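# Reseat stirrer, close cap, drop cell into stand

## Task

The stirred cell's cap cannot be pushed down because one of the stirrer's arms has slid beneath the internal ridge. Get the stirrer hanging level on that ridge, then push the cap fully down. Finally slide the cell into its stand, with the flat edge of the cap facing the back, until the cell drops into place.

## Robot and tools

Robot: two arms, left_arm and right_arm, each ending in a two-finger gripper. In the scene frame the origin sits at table-top height midway between the nominal bases, +x points out over the table, +z is up, and left_arm is on the +y side (image left/right do not match these names). Calibrated bases: left_arm at (-0.030, +0.399, +0.038) m, right_arm at (+0.011, -0.477, +0.038) m, both turned only slightly about z. Each arm reports its hand pose, velocities, Hand target and wrist-camera pose in its own base frame; fixed cameras and the table use the scene frame. Reported positions can be off by a few centimetres, more at long reach.

Gripper axes: fingers point along the gripper's +z and close along its y. end_effector_position is the point between the closed pads, roughly 2 cm short of the fingertips; closing pushes the tips about 10 mm further out, mostly while the pads are more than 40 mm apart.

Row layout (shared by execute_actions and move): one flat list of 14 numbers, each in [-1, 1]: dx, dy, dz, rx, ry, rz, opening for left_arm, then the same seven for right_arm. Always send all 14 even if one arm is idle. dx..rz are offsets, not poses: they are measured from that arm's Hand target as it stood when the action or move began, along that arm's own base axes, and rotation is about the Hand target's position. Scale: 1.0 equals 0.6 m of travel or 180 degrees. rx, ry, rz form a single rotation vector. A translation longer than 1.0 may be shortened along its direction. Opening is absolute, not an offset: +1 fully open (0.084 m), -1 closed. Sending 0 as an opening means half-closed, so to keep a gripper unchanged resend its present command.

execute_actions(actions, cameras): actions is a list of actions; each action is a table of up to 15 rows, one per 1/30 s step; a short table repeats its final row to fill 15 steps. Every row counts from the action's starting Hand target, not from the prior row, and each new action or call starts from the new Hand target, so repeating an offset keeps moving. All-zero pose numbers re-request the current Hand target. Images appear only for an empty actions list or when cameras names them.

move(target, speed, blend, opening_speed, blocking, cameras): straight-line path toward one row, or a list of up to 15 rows all counted from the same starting Hand targets. speed is m/s, 0.002 to 1, default 0.25 (turns up to twice that in rad/s), one value or one per target. blend (m) rounds corners in a list; 0 stops at each. opening_speed is per second on the -1..+1 scale, at least 0.2. blocking=false returns after about 0.5 s while the move continues. Paths do not avoid obstacles or the other arm, lag and overshoot more when fast, and last at most 10 s. Steer around each arm's own base rather than near it. The result adds a move: line, e.g. done, off_target, moving, held, fault; limits=paced means the pose was clipped, limits=held means steps were withheld. done means within 3 mm and 2 degrees; neither done nor off_target says anything about contact.

wait(seconds 0..10, cameras): lets time pass holding the last commands. stop(cameras): brakes a running move. zoom_image(camera, region [x0, y0, x1, y1] in pixels, at most 504 by 504): closer look at the newest image of cam_high, cam_low, cam_left_wrist or cam_right_wrist (each 896x504). clear_fault(arm): clears a reported torque fault on left_arm or right_arm. finished_scene(scene): ends the current scene, given its number; irreversible, so call it only once the cell sits in its stand and will stay there unaided.

Controller behaviour: each step clips the commanded pose to within 70 mm and 16 degrees of the measured gripper pose. Grippers often settle short of the Hand target; waiting does not fix that, but the next command does, and a leftover gap can be sent as an offset. An arm blocked by something keeps pushing until commanded away; to release a push, command the target back past the gripper. A clearance check holds commands that bring the arms too close, but contact can still occur, and a moderate press between arms can fail the task; never close one gripper on the other's fingers.

Result lines: end_effector_position (m), end_effector_quat_wxyz, velocities, Hand target, Tool commands, Joint positions (last number is measured opening in metres), grip_measured (on the command scale), joint torques (include arm weight, biased and noisy), Joint velocities possibly marked within noise, and a Wrist depth grid of 7x7 median distances in mm (172 to 3000, '-' for no value).

Gripping: to hold, command an opening well below grip_measured; lower squeezes harder, up to about 24 N per pad. Fast closing can squeeze harder.

Safety: a joint reaching its contact torque limit (waist and shoulder 52.2, elbow 43.5, forearm roll 23.4, wrist pitch 14, wrist roll 15.4 N m; held weight counts) or a motor saturated for 1 s triggers a TORQUE FAULT that needs clear_fault. Motors heat when loaded, stretched or pushing at unreachable poses; at 80 °C an arm brakes for 30 to 60 s or longer, possibly without a prior MOTOR HOT warning. Joint ranges: waist and forearm roll and wrist roll ±6.283, shoulder ±2.304, elbow -4.224 to 0.061 (straight at -2.803), wrist pitch ±2.164 rad. Avoid drops, releasing moving parts, slams, hard hits on fixed or heavy objects, and anything leaving the table; objects may be nudged by outside pushes now and then. A camera stand stands behind the arms.

Each tool is called after "Request:" as name(argument=value, ...) on one line, values as JSON.

## Session

Request:
execute_actions(actions=[])

Scene clock: 0.00 s.
left_arm: end_effector_position=(+0.8352, -0.1293, +0.3321) grip_measured=+1.00 end_effector_quat_wxyz=(-0.156, +0.892, +0.295, +0.304) | right_arm: end_effector_position=(+0.3561, -0.3359, +0.1510) grip_measured=+1.00 end_effector_quat_wxyz=(-0.625, +0.036, +0.780, +0.019)
Joint positions: left_arm=[-0.321 -0.953 -2.029 0.818 -0.91 -1.425 0.084] | right_arm=[-0.537 -1.181 -1.664 -0.461 -1.784 2.945 0.084]
Joint velocities: within noise
Joint torques (N m): no reading
Wrist depth (mm): cam_left_wrist=[2271 2566 2624 2547 2465 2279 1661 / 2364 2448 2302 2249 2213 2074 1776 / 1951 766 765 2038 1985 1935 1872 / 713 702 683 670 1813 1763 1728 / 656 640 627 613 606 1634 1611 / 599 588 575 564 553 544 1480 / 556 545 535 524 514 507 499] | cam_right_wrist=[2911 - - - - - - / - - - - - - 461 / - 2911 2911 - - - 463 / - - - - - - 483 / - - - - - 799 486 / 2760 2664 684 636 634 634 492 / 2228 559 526 524 526 525 466]
Hand target: left_arm +0.8352, -0.1293, +0.3321; -0.156, +0.892, +0.295, +0.304 | right_arm +0.3561, -0.3359, +0.1510; -0.625, +0.036, +0.780, +0.019
Tool commands: left_gripper/opening=+1.0 right_gripper/opening=+1.0

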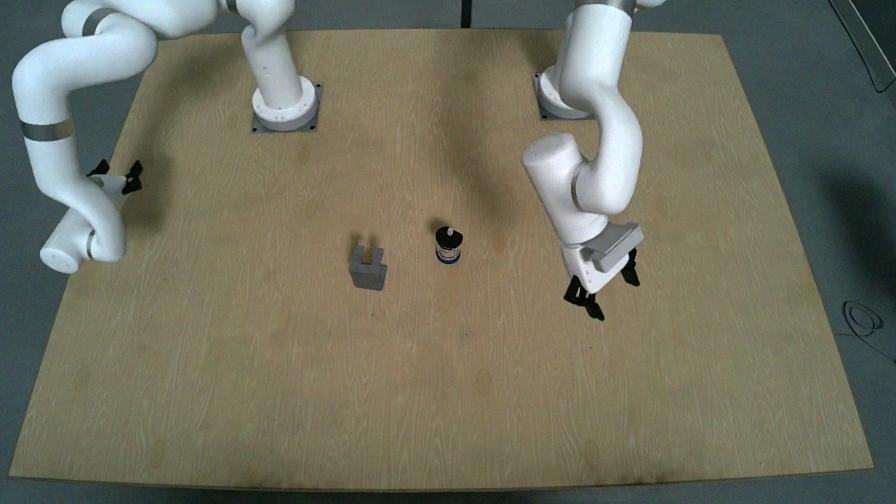

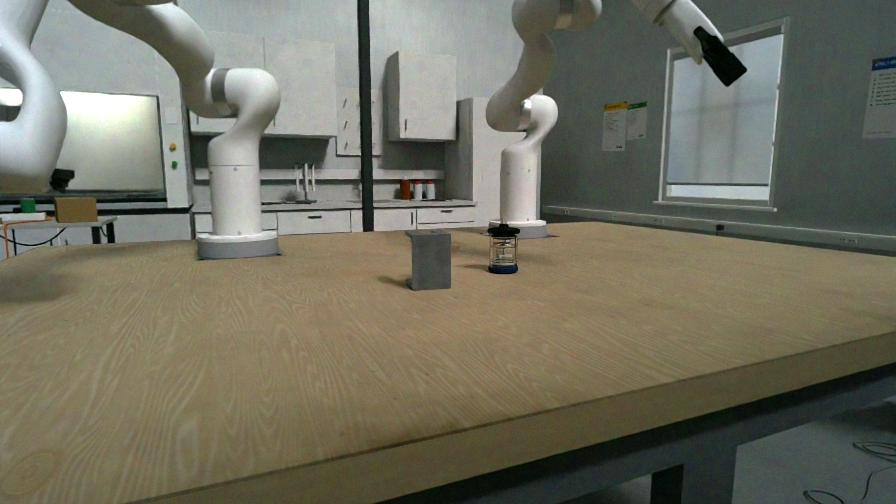

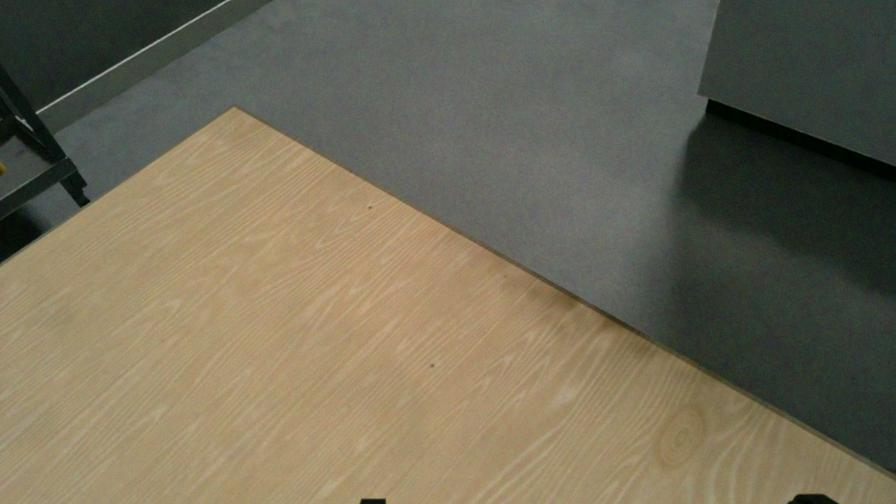

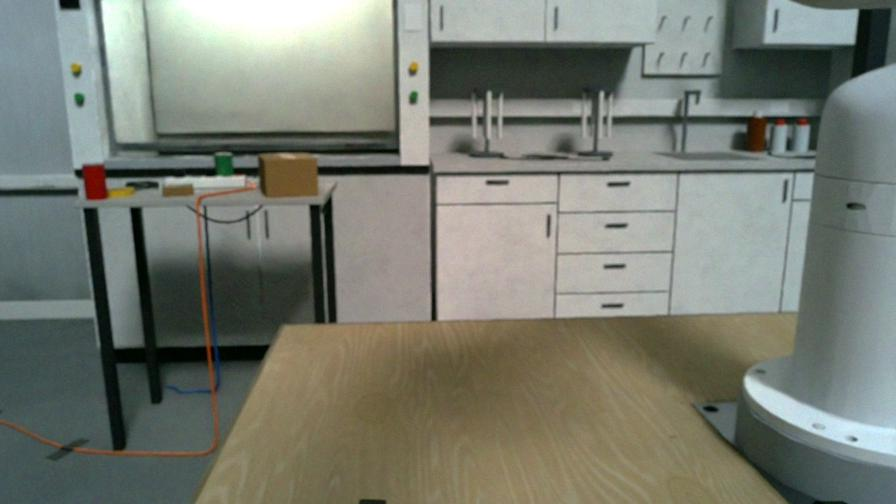

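Request:
zoom_image(camera="cam_high", region=[330, 200, 490, 310])

Request:
zoom_image(camera="cam_low", region=[390, 205, 550, 305])

Scaled by 3.150 from the camera's 896x504 image, which has a finer 1280x720 frame.

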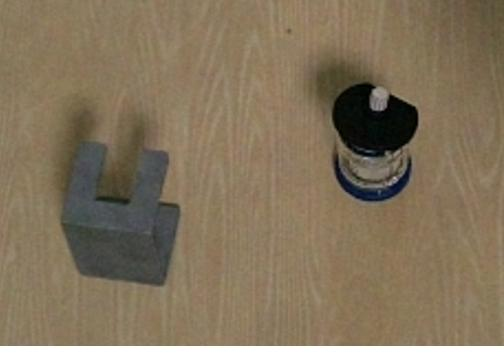

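Scaled by 3.150 from the camera's 896x504 image, which has a finer 1280x720 frame.

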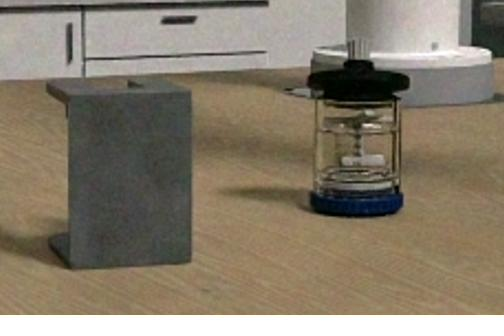

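Request:
move(target=[-0.667,-0.447,-0.137,0.0248,-0.174,-0.2297,1,0,0.1,0.333,0,-0.43,0,1], speed=0.3)

Scene clock: 33.97 s.
left_arm: end_effector_position=(+0.4350, -0.3975, +0.2499) grip_measured=+1.00 end_effector_quat_wxyz=(+0.010, +0.819, -0.017, +0.574) | right_arm: end_effector_position=(+0.3561, -0.2759, +0.3508) grip_measured=+1.00 end_effector_quat_wxyz=(+0.000, +0.016, +0.999, +0.037)
Joint positions: left_arm=[-1.085 -0.497 -0.755 1.996 -1.105 -2.89 0.084] | right_arm=[-0.691 -0.098 -0.974 0.073 -0.923 2.439 0.084]
Joint torques (N m): left_arm=[-3.31 28.06 -13.09 -0.01 -1.36 -0.01] | right_arm=[-0.14 26.87 -17.73 0.58 0.01 -0.17]
Wrist depth (mm): cam_left_wrist=[2738 2145 2634 2614 2585 2585 2782 / 2851 2381 2706 2717 2172 2634 2911 / - 2192 2199 2199 2235 2782 - / - - 2279 2286 2271 2911 - / - 2340 849 846 2356 2899 - / 713 711 709 711 711 709 708 / 614 614 614 613 610 610 608] | cam_right_wrist=[1364 498 505 513 522 531 539 / 1361 499 506 514 521 530 539 / 1361 499 505 514 520 530 538 / 1372 498 505 514 522 530 539 / 1364 500 504 514 521 531 539 / 1358 499 505 515 522 531 540 / 1353 499 506 515 522 531 540]
Hand target: left_arm +0.4350, -0.3975, +0.2499; +0.010, +0.819, -0.017, +0.574 | right_arm +0.3561, -0.2759, +0.3508; +0.000, +0.016, +0.999, +0.037
Off the commanded pose: left_arm 0.000 m, 0 deg | right_arm 0.000 m, 0 deg.
move: done

Request:
move(target=[0,0,0,0,0,0,1,0.19,0.543,0,0,0,0.6,1], speed=0.5)

Request:
move(target=[0,0,0,0,0,0,1,0.1,0.7,0,0,-0.012,0.39,1], speed=0.4, cameras=["cam_left_wrist","cam_right_wrist","cam_high"])

Scene clock: 50.27 s.
left_arm: end_effector_position=(+0.4350, -0.3975, +0.2499) grip_measured=+1.00 end_effector_quat_wxyz=(+0.010, +0.819, -0.017, +0.574) | right_arm: end_effector_position=(+0.4701, +0.0499, +0.3508) grip_measured=+1.00 end_effector_quat_wxyz=(+0.030, +0.799, -0.601, -0.022)
Joint positions: left_arm=[-1.085 -0.497 -0.755 1.996 -1.105 -2.89 0.084] | right_arm=[0.112 -0.17 -1.054 -0.016 -0.958 1.412 0.084]
Joint torques (N m): left_arm=[-2.8 29.74 -13.21 0.02 -1.26 -0.01] | right_arm=[1.1 27.56 -18.76 1.21 -0.38 -0.02]
Wrist depth (mm): cam_left_wrist=[2727 2125 2624 2595 2566 2575 2793 / 2851 2364 2717 2717 2206 2634 2899 / - 2192 2185 2213 2199 2805 - / - - 2271 2271 2279 2863 - / - 2325 850 846 2317 2911 - / 714 714 711 711 708 707 708 / 614 614 614 612 609 609 610] | cam_right_wrist=[489 498 504 512 520 530 538 / 490 498 504 512 521 530 539 / 490 498 503 513 522 530 539 / 490 498 505 514 522 530 541 / 491 500 506 513 522 531 539 / 491 499 506 512 522 531 540 / 491 500 505 513 522 530 540]
Hand target: left_arm +0.4350, -0.3975, +0.2499; +0.010, +0.819, -0.017, +0.574 | right_arm +0.4701, +0.0499, +0.3508; +0.030, +0.799, -0.601, -0.022
Off the commanded pose: left_arm 0.000 m, 0 deg | right_arm 0.000 m, 0 deg.
move: done

Scene clock: 52.40 s.
left_arm: end_effector_position=(+0.4350, -0.3975, +0.2499) grip_measured=+1.00 end_effector_quat_wxyz=(+0.010, +0.819, -0.017, +0.574) | right_arm: end_effector_position=(+0.5301, +0.4699, +0.3508) grip_measured=+1.00 end_effector_quat_wxyz=(+0.026, +0.999, -0.033, +0.013)
Joint positions: left_arm=[-1.085 -0.497 -0.755 1.996 -1.105 -2.89 0.084] | right_arm=[0.745 -0.745 -1.854 -0.062 -1.127 0.837 0.084]
Joint torques (N m): left_arm=[-2.46 29.83 -13.47 -0.06 -1.13 -0.06] | right_arm=[-0.21 46.36 -17.93 0.81 -0.35 -0.34]
Wrist depth (mm): cam_left_wrist=[2717 2038 2624 2614 2192 2032 2771 / 2816 2389 2727 2685 2199 2604 2863 / - 2213 2199 2178 2206 2793 - / - - 2271 2279 2271 2899 - / - 2333 847 846 2372 2899 - / 713 712 711 710 707 708 706 / 614 613 611 612 611 611 607] | cam_right_wrist=[500 506 511 517 524 530 537 / 499 506 510 516 524 529 534 / 498 504 508 517 521 525 534 / 497 502 510 514 520 514 533 / 496 500 506 513 519 523 531 / 496 501 507 429 518 523 531 / 495 499 504 510 515 523 531]
Hand target: left_arm +0.4350, -0.3975, +0.2499; +0.010, +0.819, -0.017, +0.574 | right_arm +0.5301, +0.4699, +0.3508; +0.026, +0.999, -0.033, +0.013
Off the commanded pose: left_arm 0.000 m, 0 deg | right_arm 0.000 m, 0 deg.
move: done
Images, in order (width x height): cam_high 896x504, cam_left_wrist 896x504, cam_right_wrist 896x504.

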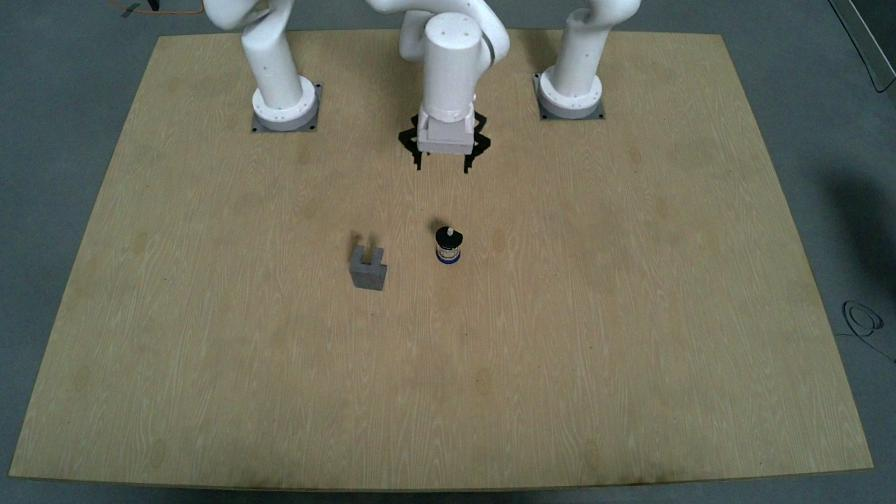

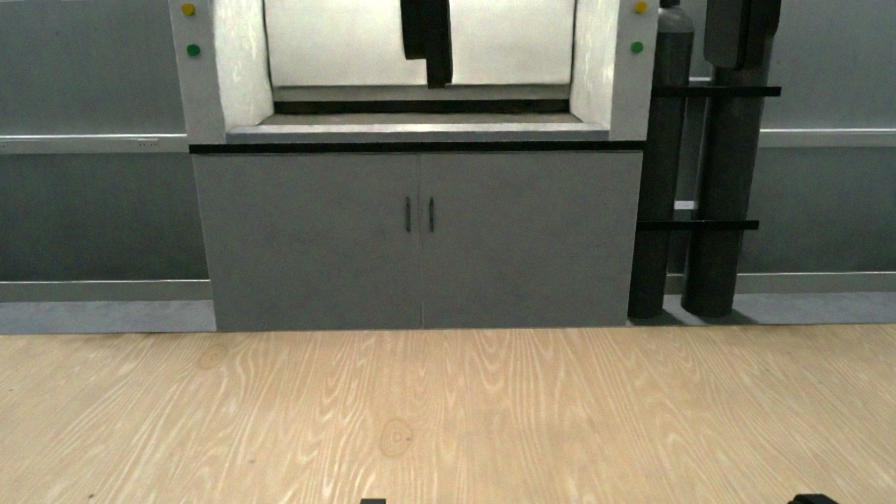

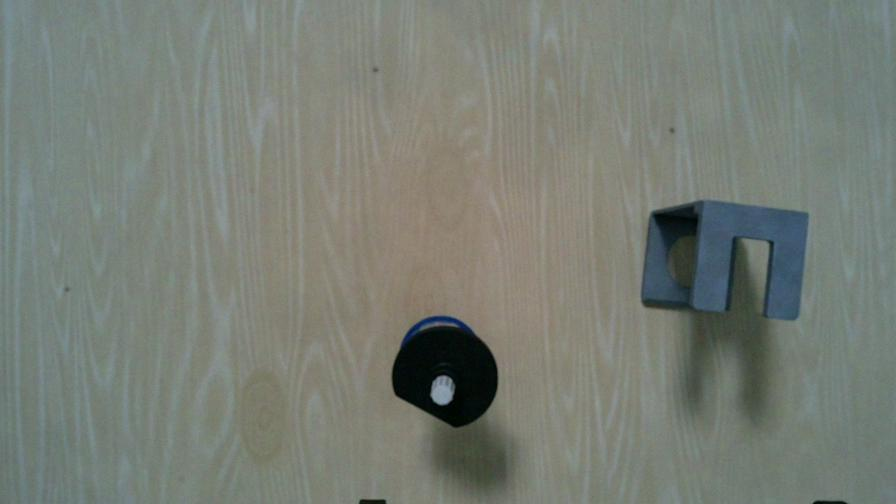

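Request:
move(target=[-0.06,0,-0.378,0,0,0,0.8,0,0,0,0,0,0,1], speed=0.25, cameras=["cam_left_wrist"])

Request:
zoom_image(camera="cam_left_wrist", region=[300, 100, 700, 504])

Scene clock: 86.97 s.
left_arm: end_effector_position=(+0.3990, -0.3975, +0.0232) grip_measured=+0.80 end_effector_quat_wxyz=(+0.010, +0.819, -0.017, +0.574) | right_arm: end_effector_position=(+0.5301, +0.4699, +0.3508) grip_measured=+1.00 end_effector_quat_wxyz=(+0.026, +0.999, -0.033, +0.013)
Joint positions: left_arm=[-1.16 -1.072 -0.915 2.065 -1.295 -3.286 0.077] | right_arm=[0.745 -0.745 -1.854 -0.062 -1.127 0.837 0.084]
Joint torques (N m): left_arm=[-2.98 36.14 -7.86 -0.89 -1.39 -0.06] | right_arm=[1.58 44.33 -18.26 0.5 -0.17 -0.31]
Wrist depth (mm): cam_left_wrist=[2771 2125 2624 2634 2199 2624 2839 / 2863 2151 2138 2138 2151 2685 2960 / 744 740 739 738 650 646 351 / 487 486 485 248 249 481 368 / 387 386 387 360 359 383 364 / 304 304 303 281 281 301 301 / 262 262 261 256 249 260 260] | cam_right_wrist=[500 506 512 516 524 530 536 / 499 506 511 515 522 528 535 / 499 504 508 517 521 526 535 / 497 503 508 515 520 516 533 / 496 501 508 511 519 524 531 / 493 501 506 428 518 524 530 / 493 500 504 510 517 522 530]
Hand target: left_arm +0.3990, -0.3975, +0.0231; +0.010, +0.819, -0.017, +0.574 | right_arm +0.5301, +0.4699, +0.3508; +0.026, +0.999, -0.033, +0.013
Off the commanded pose: left_arm 0.000 m, 0 deg | right_arm 0.000 m, 0 deg.
move: done
Images, in order (width x height): cam_left_wrist 896x504.

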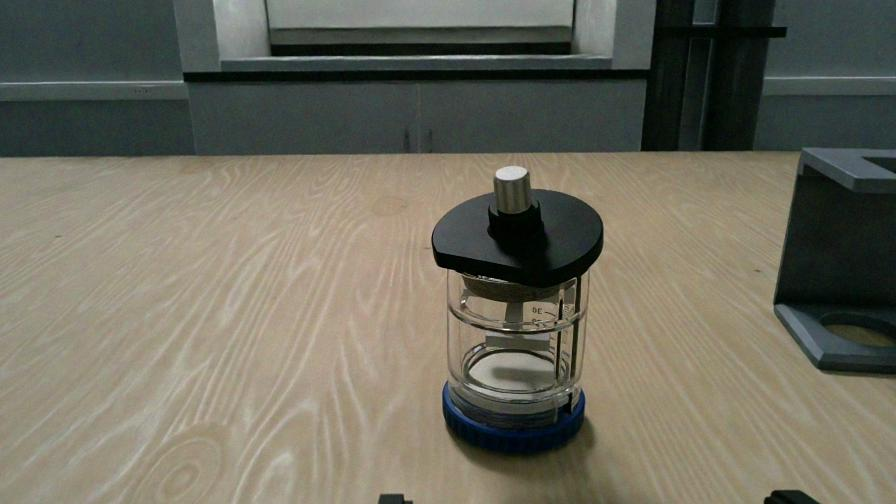

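Scaled by 1.248 from the camera's 896x504 image, which has a finer 1280x720 frame.

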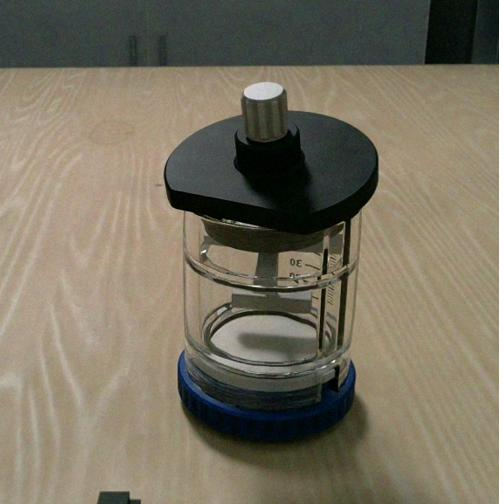

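Request:
move(target=[[0.1,0,-0.0267,0,0,0,0.8,0,0,0,0,0,0,1],[0.24,-0.005,-0.0267,0,0,0,0.8,0,0,0,0,0,0,1]], speed=0.12, blend=0.02, cameras=["cam_left_wrist","cam_right_wrist"])

Request:
zoom_image(camera="cam_right_wrist", region=[340, 280, 560, 500])

Scene clock: 96.27 s.
left_arm: end_effector_position=(+0.5430, -0.4005, +0.0071) grip_measured=+0.80 end_effector_quat_wxyz=(+0.010, +0.819, -0.017, +0.574) | right_arm: end_effector_position=(+0.5301, +0.4699, +0.3508) grip_measured=+1.00 end_effector_quat_wxyz=(+0.026, +0.999, -0.033, +0.013)
Joint positions: left_arm=[-0.896 -1.163 -1.148 2.288 -1.233 -3.151 0.077] | right_arm=[0.745 -0.745 -1.854 -0.062 -1.127 0.837 0.084]
Joint torques (N m): left_arm=[0.04 39.64 -10.4 -0.15 -1.1 -0.03] | right_arm=[0.48 44.29 -19.03 0.9 -0.28 -0.2]
Wrist depth (mm): cam_left_wrist=[2634 2106 2547 2547 2192 2397 2675 / 2727 1991 2014 1991 2002 2519 2771 / 671 592 665 661 659 584 583 / 440 439 438 437 435 434 433 / 327 348 - - - 347 345 / 275 274 - - - - 272 / 237 236 - - - - 234] | cam_right_wrist=[500 506 511 516 523 530 535 / 499 506 510 516 522 530 535 / 498 505 509 515 521 526 533 / 498 502 508 512 519 516 532 / 497 502 505 512 520 524 530 / 495 501 505 427 518 525 530 / 495 500 502 425 517 524 529]
Hand target: left_arm +0.5430, -0.4005, +0.0071; +0.010, +0.819, -0.017, +0.574 | right_arm +0.5301, +0.4699, +0.3508; +0.026, +0.999, -0.033, +0.013
Off the commanded pose: left_arm 0.000 m, 0 deg | right_arm 0.000 m, 0 deg.
move: done
Images, in order (width x height): cam_left_wrist 896x504, cam_right_wrist 896x504.

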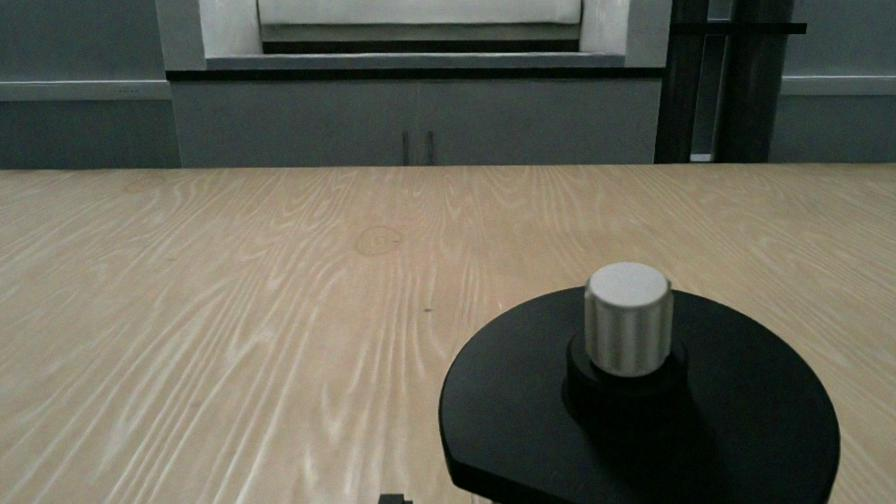

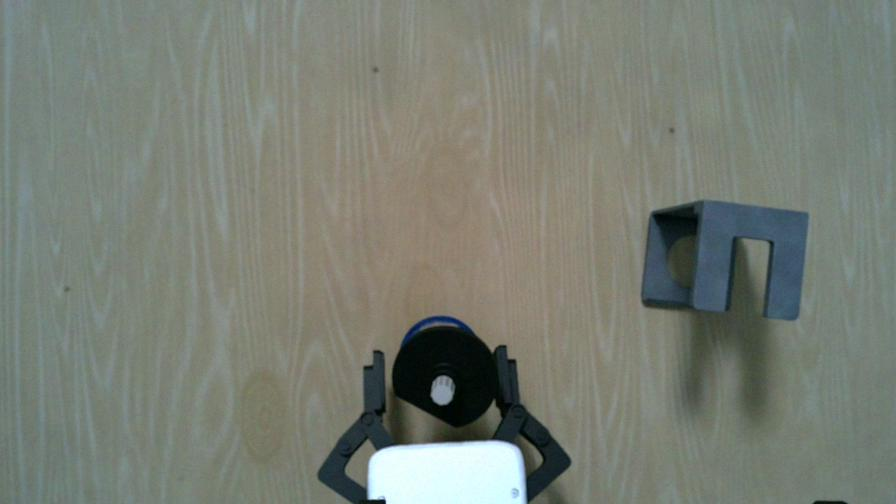

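Scaled by 2.291 from the camera's 896x504 image, which has a finer 1280x720 frame.

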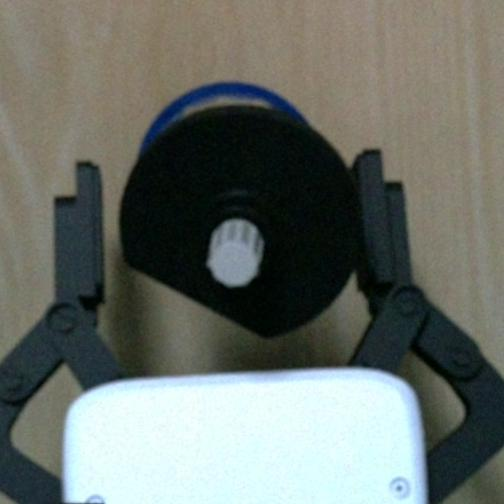

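Request:
move(target=[0,0,0,0,0,0,0.1,0,0,0,0,0,0,0.2], opening_speed=0.5, cameras=["cam_left_wrist","cam_right_wrist"])

Request:
zoom_image(camera="cam_right_wrist", region=[340, 280, 560, 500])

Request:
zoom_image(camera="cam_left_wrist", region=[400, 220, 880, 504])

Scene clock: 106.70 s.
left_arm: end_effector_position=(+0.5430, -0.4005, +0.0071) grip_measured=+0.30 end_effector_quat_wxyz=(+0.010, +0.819, -0.017, +0.574) | right_arm: end_effector_position=(+0.5301, +0.4699, +0.3508) grip_measured=+0.19 end_effector_quat_wxyz=(+0.026, +0.999, -0.033, +0.013)
Joint positions: left_arm=[-0.896 -1.163 -1.148 2.288 -1.233 -3.151 0.057] | right_arm=[0.745 -0.745 -1.854 -0.062 -1.127 0.837 0.052]
Joint torques (N m): left_arm=[-0.5 38.78 -8.28 -0.49 -0.55 -0.01] | right_arm=[2.93 45.25 -18.09 0.21 -0.33 -0.05]
Wrist depth (mm): cam_left_wrist=[2624 1951 2483 2528 2206 2389 2675 / 2717 2002 2014 1996 2026 2566 2793 / 595 593 664 664 659 586 582 / 440 439 438 438 437 435 434 / 328 349 - - - 346 345 / 275 274 - - - - 272 / 237 226 - - - - 224] | cam_right_wrist=[501 506 510 517 523 529 537 / 499 505 510 517 522 528 537 / 499 504 508 515 522 527 534 / 498 503 509 514 519 516 532 / 496 502 507 512 519 525 532 / 496 501 506 427 517 525 530 / 494 499 504 425 517 523 528]
Hand target: left_arm +0.5430, -0.4005, +0.0071; +0.010, +0.819, -0.017, +0.574 | right_arm +0.5301, +0.4699, +0.3508; +0.026, +0.999, -0.033, +0.013
Off the commanded pose: left_arm 0.000 m, 0 deg | right_arm 0.000 m, 0 deg.
move: done
Images, in order (width x height): cam_left_wrist 896x504, cam_right_wrist 896x504.

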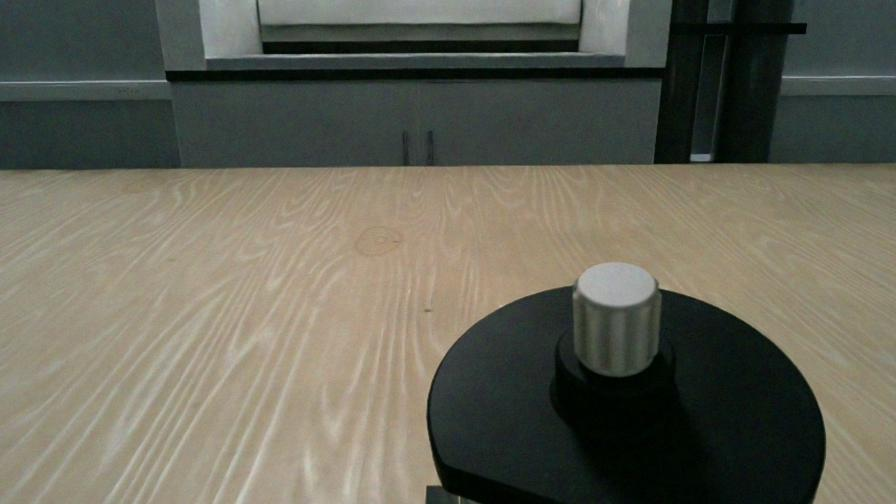

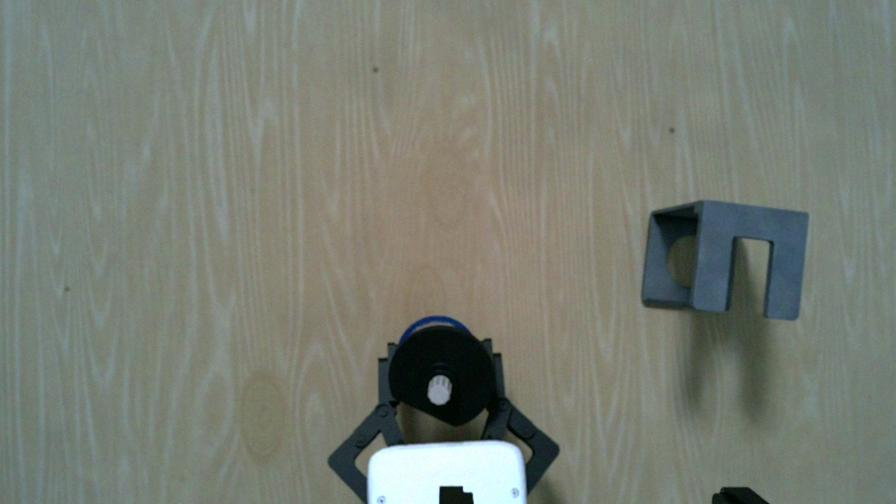

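Scaled by 2.291 from the camera's 896x504 image, which has a finer 1280x720 frame.

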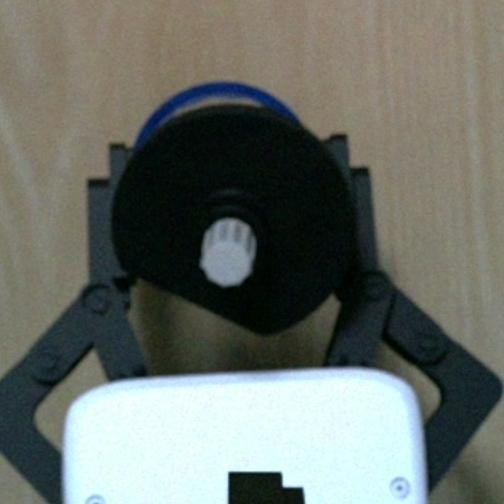

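Scaled by 1.050 from the camera's 896x504 image, which has a finer 1280x720 frame.

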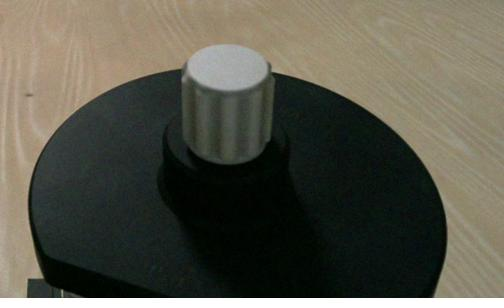

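Request:
move(target=[[0,0,0,0,0,0,0.1,-0.0418,0.0463,-0.2,-0.0338,-0.0446,0.1862,-0.3],[0,0,0,0,0,0,0.1,-0.0418,0.0463,-0.363,-0.0338,-0.0446,0.1862,-0.3]], speed=0.2, blend=0.02, cameras=["cam_left_wrist","cam_right_wrist","cam_low"])

Request:
zoom_image(camera="cam_low", region=[440, 170, 580, 290])

Scene clock: 138.07 s.
left_arm: end_effector_position=(+0.5430, -0.4005, +0.0071) grip_measured=+0.30 end_effector_quat_wxyz=(+0.010, +0.819, -0.017, +0.574) | right_arm: end_effector_position=(+0.5096, +0.4924, +0.2536) grip_measured=-0.32 end_effector_quat_wxyz=(+0.063, +0.974, +0.202, +0.076)
Joint positions: left_arm=[-0.896 -1.163 -1.148 2.288 -1.233 -3.151 0.057] | right_arm=[0.834 -0.765 -1.654 -0.256 -0.856 0.59 0.03]
Joint torques (N m): left_arm=[-0.25 40.18 -8.64 -0.16 -0.53 -0.02] | right_arm=[-0.14 49.58 -18.83 -0.25 -0.3 0.07]
Wrist depth (mm): cam_left_wrist=[2664 1940 2519 2528 2220 2414 2675 / 2738 1991 1991 2014 2026 2538 2805 / 595 593 666 664 658 587 583 / 441 440 439 437 437 435 434 / 327 349 - - - 347 346 / 275 274 - - - - 272 / 237 226 - - - - 224] | cam_right_wrist=[401 415 427 442 458 473 491 / 397 408 423 437 450 468 486 / 393 405 417 430 446 461 478 / 389 400 411 425 439 455 470 / 384 395 408 420 435 447 464 / 380 391 401 328 430 439 355 / 376 386 334 330 424 433 351]
Hand target: left_arm +0.5430, -0.4005, +0.0071; +0.010, +0.819, -0.017, +0.574 | right_arm +0.5096, +0.4924, +0.2536; +0.063, +0.974, +0.202, +0.076 (not the last commanded pose)
Off the commanded pose: left_arm 0.000 m, 0 deg | right_arm 0.121 m, 7 deg.
move: held (right_arm; a check stopped the path); path passed 0 of 2 targets; limits=held
pose unreachable (right arm): on one or more control steps of this call, first in action 0 (counted from 0), this arm could not follow its commanded pose, so it was not sent that pose on those steps. It may still have moved: this result reports where it is.
cause: moving toward the commanded pose would bring a part of the arm too close to another arm (a part of this arm just beyond joint 4 (forearm roll) and a part of the left arm just beyond its joint 3 (elbow), where that arm would come to rest).
Images, in order (width x height): cam_low 896x504, cam_left_wrist 896x504, cam_right_wrist 896x504.

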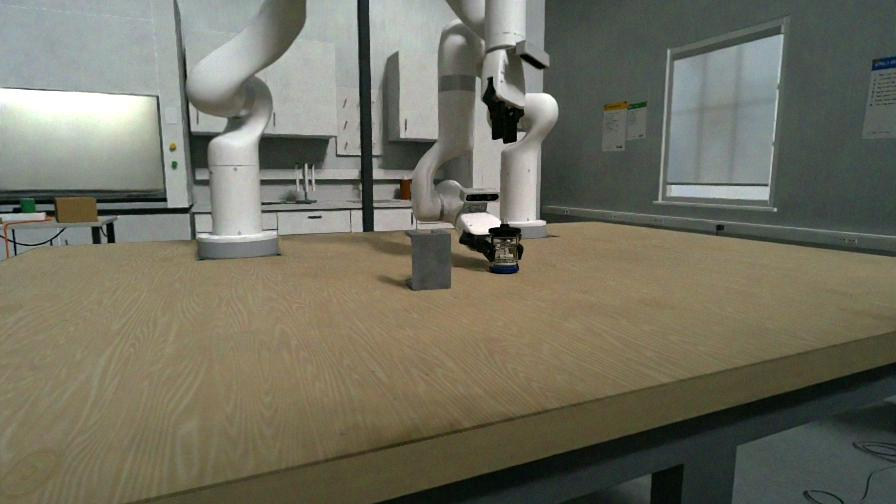

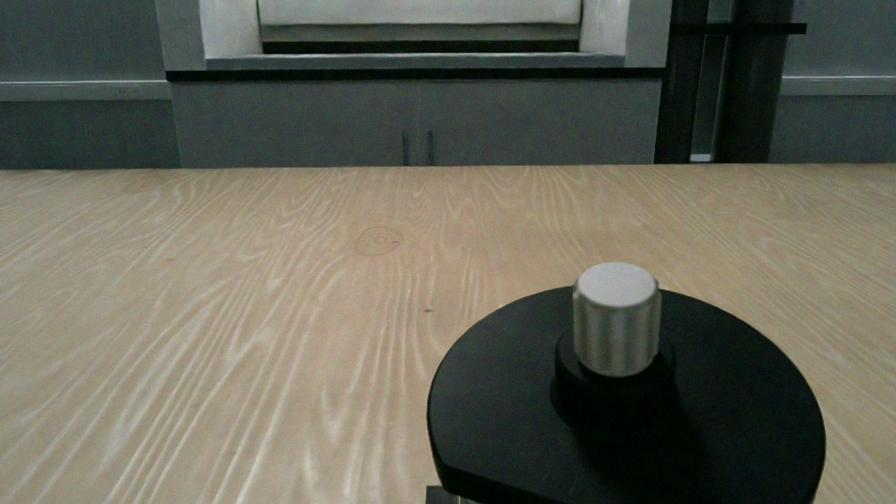

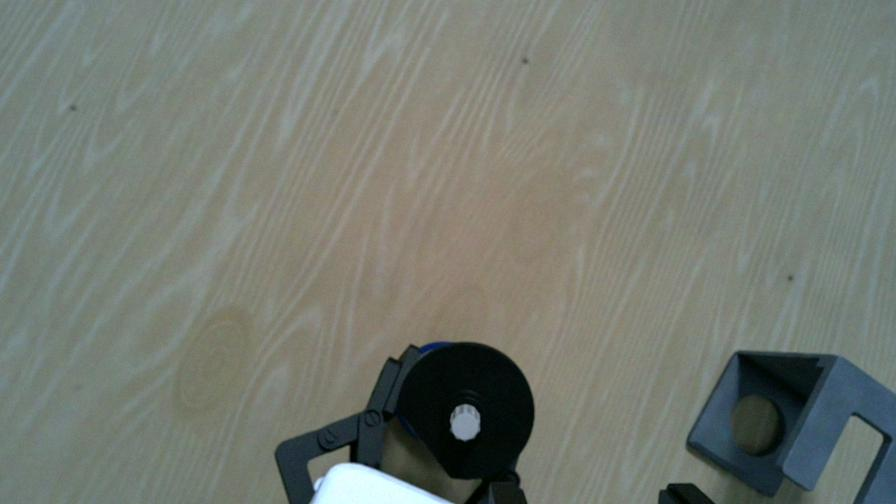

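Scaled by 3.600 from the camera's 896x504 image, which has a finer 1280x720 frame.

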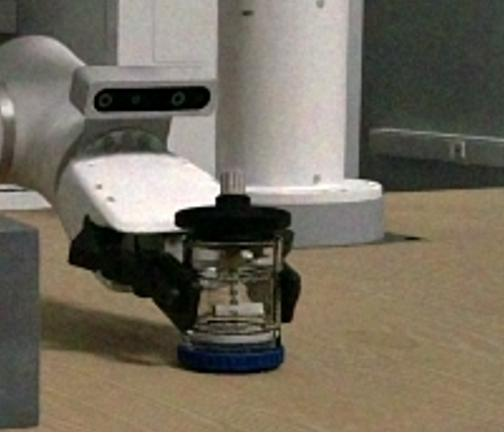

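Request:
move(target=[0,0,0,0,0,0,0.1,0.05,-0.35,0.15,0,0,0,-0.3], speed=0.25)

Request:
move(target=[[0,0,0.01,0,0,0,0.1,0,0,0,0,0,0,-0.3],[-0.1,-0.264,0.01,0,0,0,0.1,0,0,0,0,0,0,-0.3],[-0.1,-0.264,0.0015,0,0,0,0.1,0,0,0,0,0,0,-0.3]], speed=0.1, cameras=["cam_left_wrist","cam_right_wrist","cam_high"])

Scene clock: 153.97 s.
left_arm: end_effector_position=(+0.5430, -0.4005, +0.0071) grip_measured=+0.30 end_effector_quat_wxyz=(+0.010, +0.819, -0.017, +0.574) | right_arm: end_effector_position=(+0.5396, +0.2824, +0.3436) grip_measured=-0.32 end_effector_quat_wxyz=(+0.063, +0.974, +0.202, +0.076)
Joint positions: left_arm=[-0.896 -1.163 -1.148 2.288 -1.233 -3.151 0.057] | right_arm=[0.55 -0.405 -1.324 -0.232 -0.831 0.291 0.03]
Joint torques (N m): left_arm=[-0.91 39.35 -8.29 -0.04 -0.62 0] | right_arm=[2.05 36.79 -16.86 0.55 -0.05 -0.25]
Wrist depth (mm): cam_left_wrist=[2654 1924 2510 2566 2206 2414 2644 / 2717 1996 1985 2032 2014 2556 2793 / 595 594 666 665 662 584 584 / 441 439 439 437 436 435 434 / 328 349 - - - 346 346 / 275 274 - - - - 272 / 237 226 - - - - 224] | cam_right_wrist=[491 505 517 535 555 573 595 / 485 499 513 530 547 566 588 / 481 492 505 522 543 560 581 / 471 488 501 518 535 551 571 / 391 479 494 416 527 545 565 / 383 474 490 499 519 537 556 / 369 470 486 499 513 530 549]
Hand target: left_arm +0.5430, -0.4005, +0.0071; +0.010, +0.819, -0.017, +0.574 | right_arm +0.5396, +0.2824, +0.3436; +0.063, +0.974, +0.202, +0.076
Off the commanded pose: left_arm 0.000 m, 0 deg | right_arm 0.000 m, 0 deg.
move: done

Scene clock: 156.90 s.
left_arm: end_effector_position=(+0.4830, -0.5589, +0.0080) grip_measured=+0.30 end_effector_quat_wxyz=(+0.010, +0.819, -0.017, +0.574) | right_arm: end_effector_position=(+0.5396, +0.2824, +0.3436) grip_measured=-0.32 end_effector_quat_wxyz=(+0.063, +0.974, +0.202, +0.076)
Joint positions: left_arm=[-1.139 -1.273 -1.476 1.965 -1.138 -2.94 0.057] | right_arm=[0.55 -0.405 -1.324 -0.232 -0.831 0.291 0.03]
Joint torques (N m): left_arm=[-3.04 44.19 -14.13 0.55 -1.65 -0.17] | right_arm=[0.39 37.6 -17.56 1.09 -0.04 -0.02]
Wrist depth (mm): cam_left_wrist=[2664 2112 2556 2595 2257 2501 2749 / 2793 2032 2050 2050 2093 2654 2839 / 676 674 672 2106 240 526 585 / 443 442 440 439 271 402 436 / 330 351 - - - 347 347 / 276 276 - - - - 273 / 237 227 - - - - 225] | cam_right_wrist=[491 505 519 535 553 574 595 / 485 500 512 529 545 568 588 / 480 494 506 523 541 560 579 / 474 488 500 518 532 553 572 / 470 483 494 415 528 545 563 / 463 476 490 499 521 536 556 / 458 468 397 498 514 531 548]
Hand target: left_arm +0.4830, -0.5589, +0.0080; +0.010, +0.819, -0.017, +0.574 | right_arm +0.5396, +0.2824, +0.3436; +0.063, +0.974, +0.202, +0.076
Off the commanded pose: left_arm 0.000 m, 0 deg | right_arm 0.000 m, 0 deg.
move: done
Images, in order (width x height): cam_high 896x504, cam_left_wrist 896x504, cam_right_wrist 896x504.

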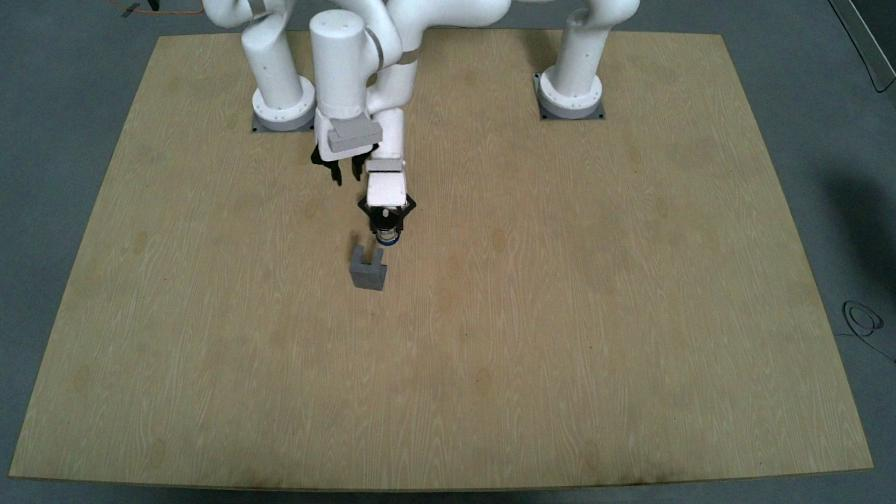

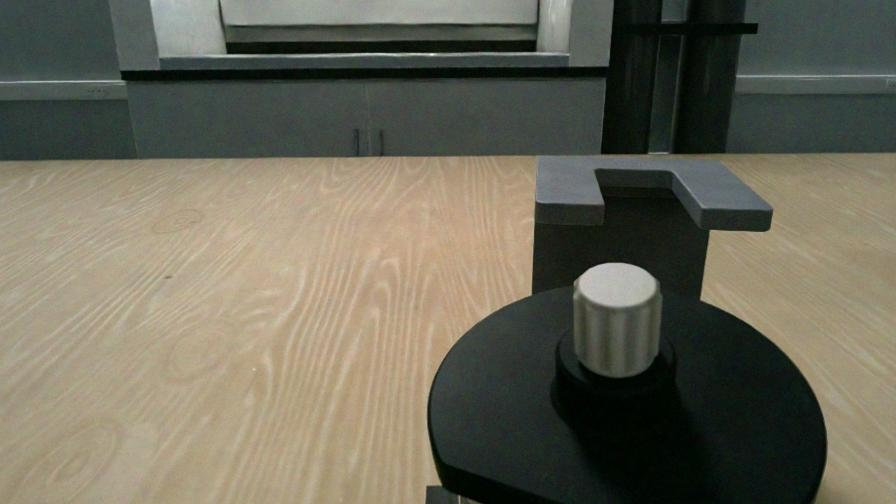

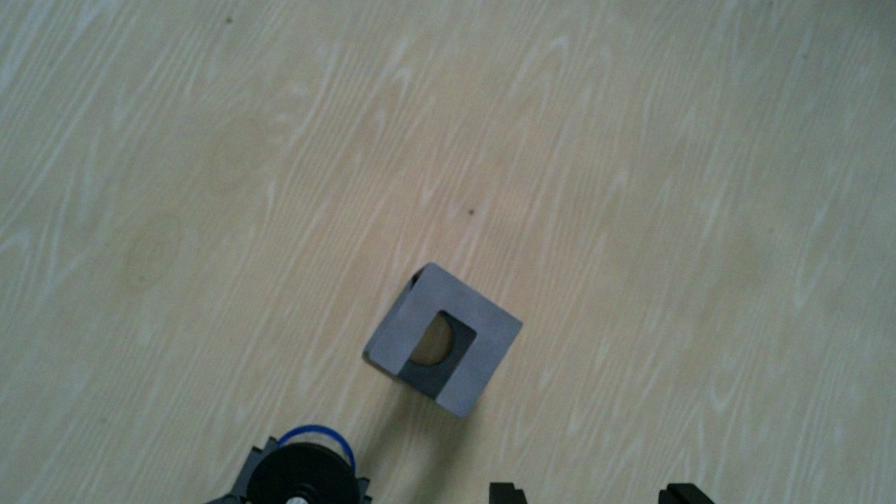

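Request:
move(target=[[0,0,-0.0013,0,0,0,0.1,-0.1493,0.0927,-0.2,-0.0062,-0.0085,0.0349,-0.3],[0,0,-0.0013,0,0,0,0.1,-0.1493,0.0927,-0.3477,-0.0062,-0.0085,0.0349,-0.3]], speed=0.2, blend=0.02, cameras=["cam_left_wrist","cam_right_wrist","cam_low"])

Request:
zoom_image(camera="cam_low", region=[360, 170, 480, 290])

Scene clock: 174.13 s.
left_arm: end_effector_position=(+0.4830, -0.5589, +0.0072) grip_measured=+0.30 end_effector_quat_wxyz=(+0.010, +0.819, -0.017, +0.574) | right_arm: end_effector_position=(+0.4501, +0.3380, +0.1350) grip_measured=-0.32 end_effector_quat_wxyz=(+0.071, +0.960, +0.255, +0.090)
Joint positions: left_arm=[-1.139 -1.275 -1.478 1.965 -1.138 -2.941 0.057] | right_arm=[0.735 -0.584 -1.04 -0.545 -0.413 0.712 0.03]
Joint torques (N m): left_arm=[-3.55 41.57 -12.18 0.91 -0.38 -0.16] | right_arm=[1.72 36.93 -14.65 0.13 0.2 -0.13]
Wrist depth (mm): cam_left_wrist=[2696 2099 2528 2614 2257 2519 2749 / 2760 2050 2050 2068 2093 2644 2828 / 673 673 667 2119 240 526 584 / 442 440 440 437 271 401 434 / 328 349 - - - 347 346 / 275 275 - - - - 272 / 237 226 - - - - 224] | cam_right_wrist=[288 298 309 321 334 349 365 / 285 295 306 317 328 340 358 / 281 291 301 312 323 230 241 / 277 287 297 308 316 327 237 / 274 284 293 305 316 323 341 / 270 279 290 240 215 323 337 / 267 275 223 225 207 318 332]
Hand target: left_arm +0.4830, -0.5589, +0.0072; +0.010, +0.819, -0.017, +0.574 | right_arm +0.4501, +0.3380, +0.1350; +0.071, +0.960, +0.255, +0.090
Off the commanded pose: left_arm 0.000 m, 0 deg | right_arm 0.000 m, 0 deg.
move: done
Images, in order (width x height): cam_low 896x504, cam_left_wrist 896x504, cam_right_wrist 896x504.

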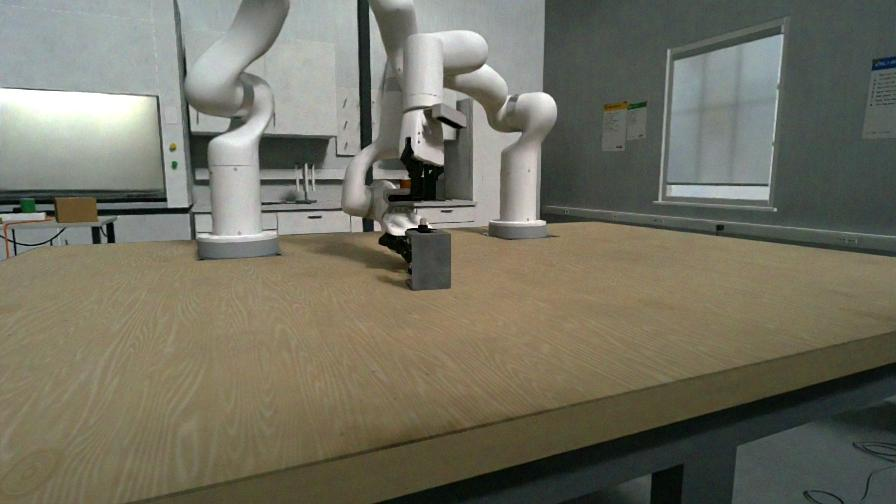

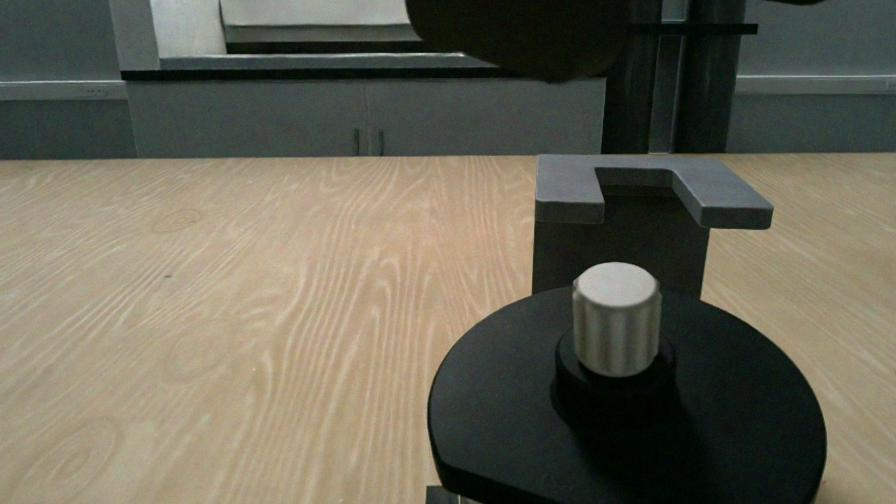

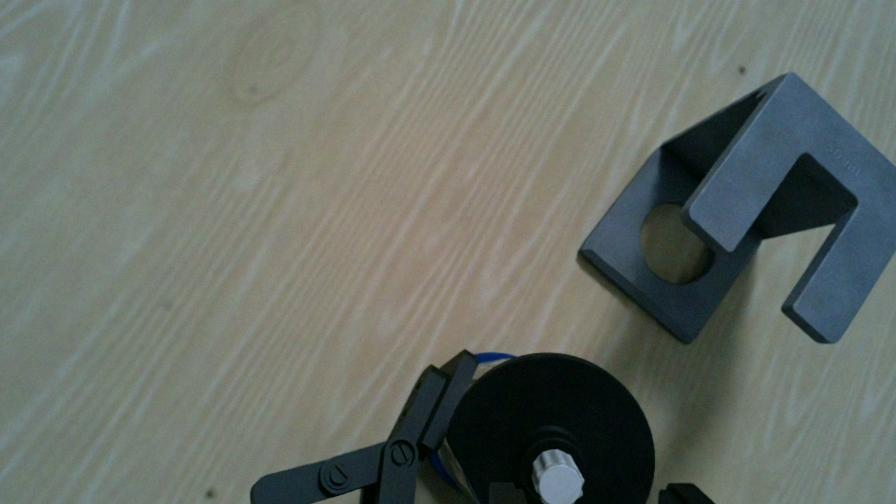

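Scaled by 4.200 from the camera's 896x504 image, which has a finer 1280x720 frame.

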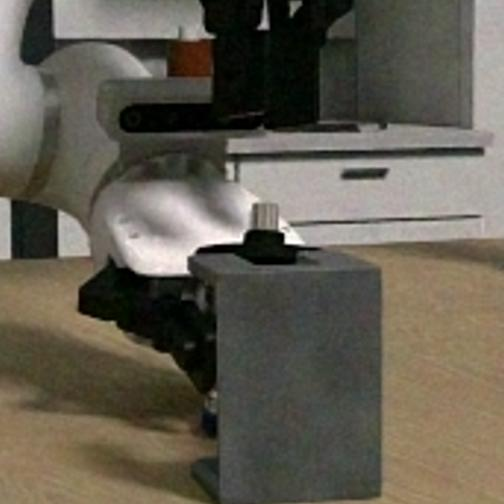

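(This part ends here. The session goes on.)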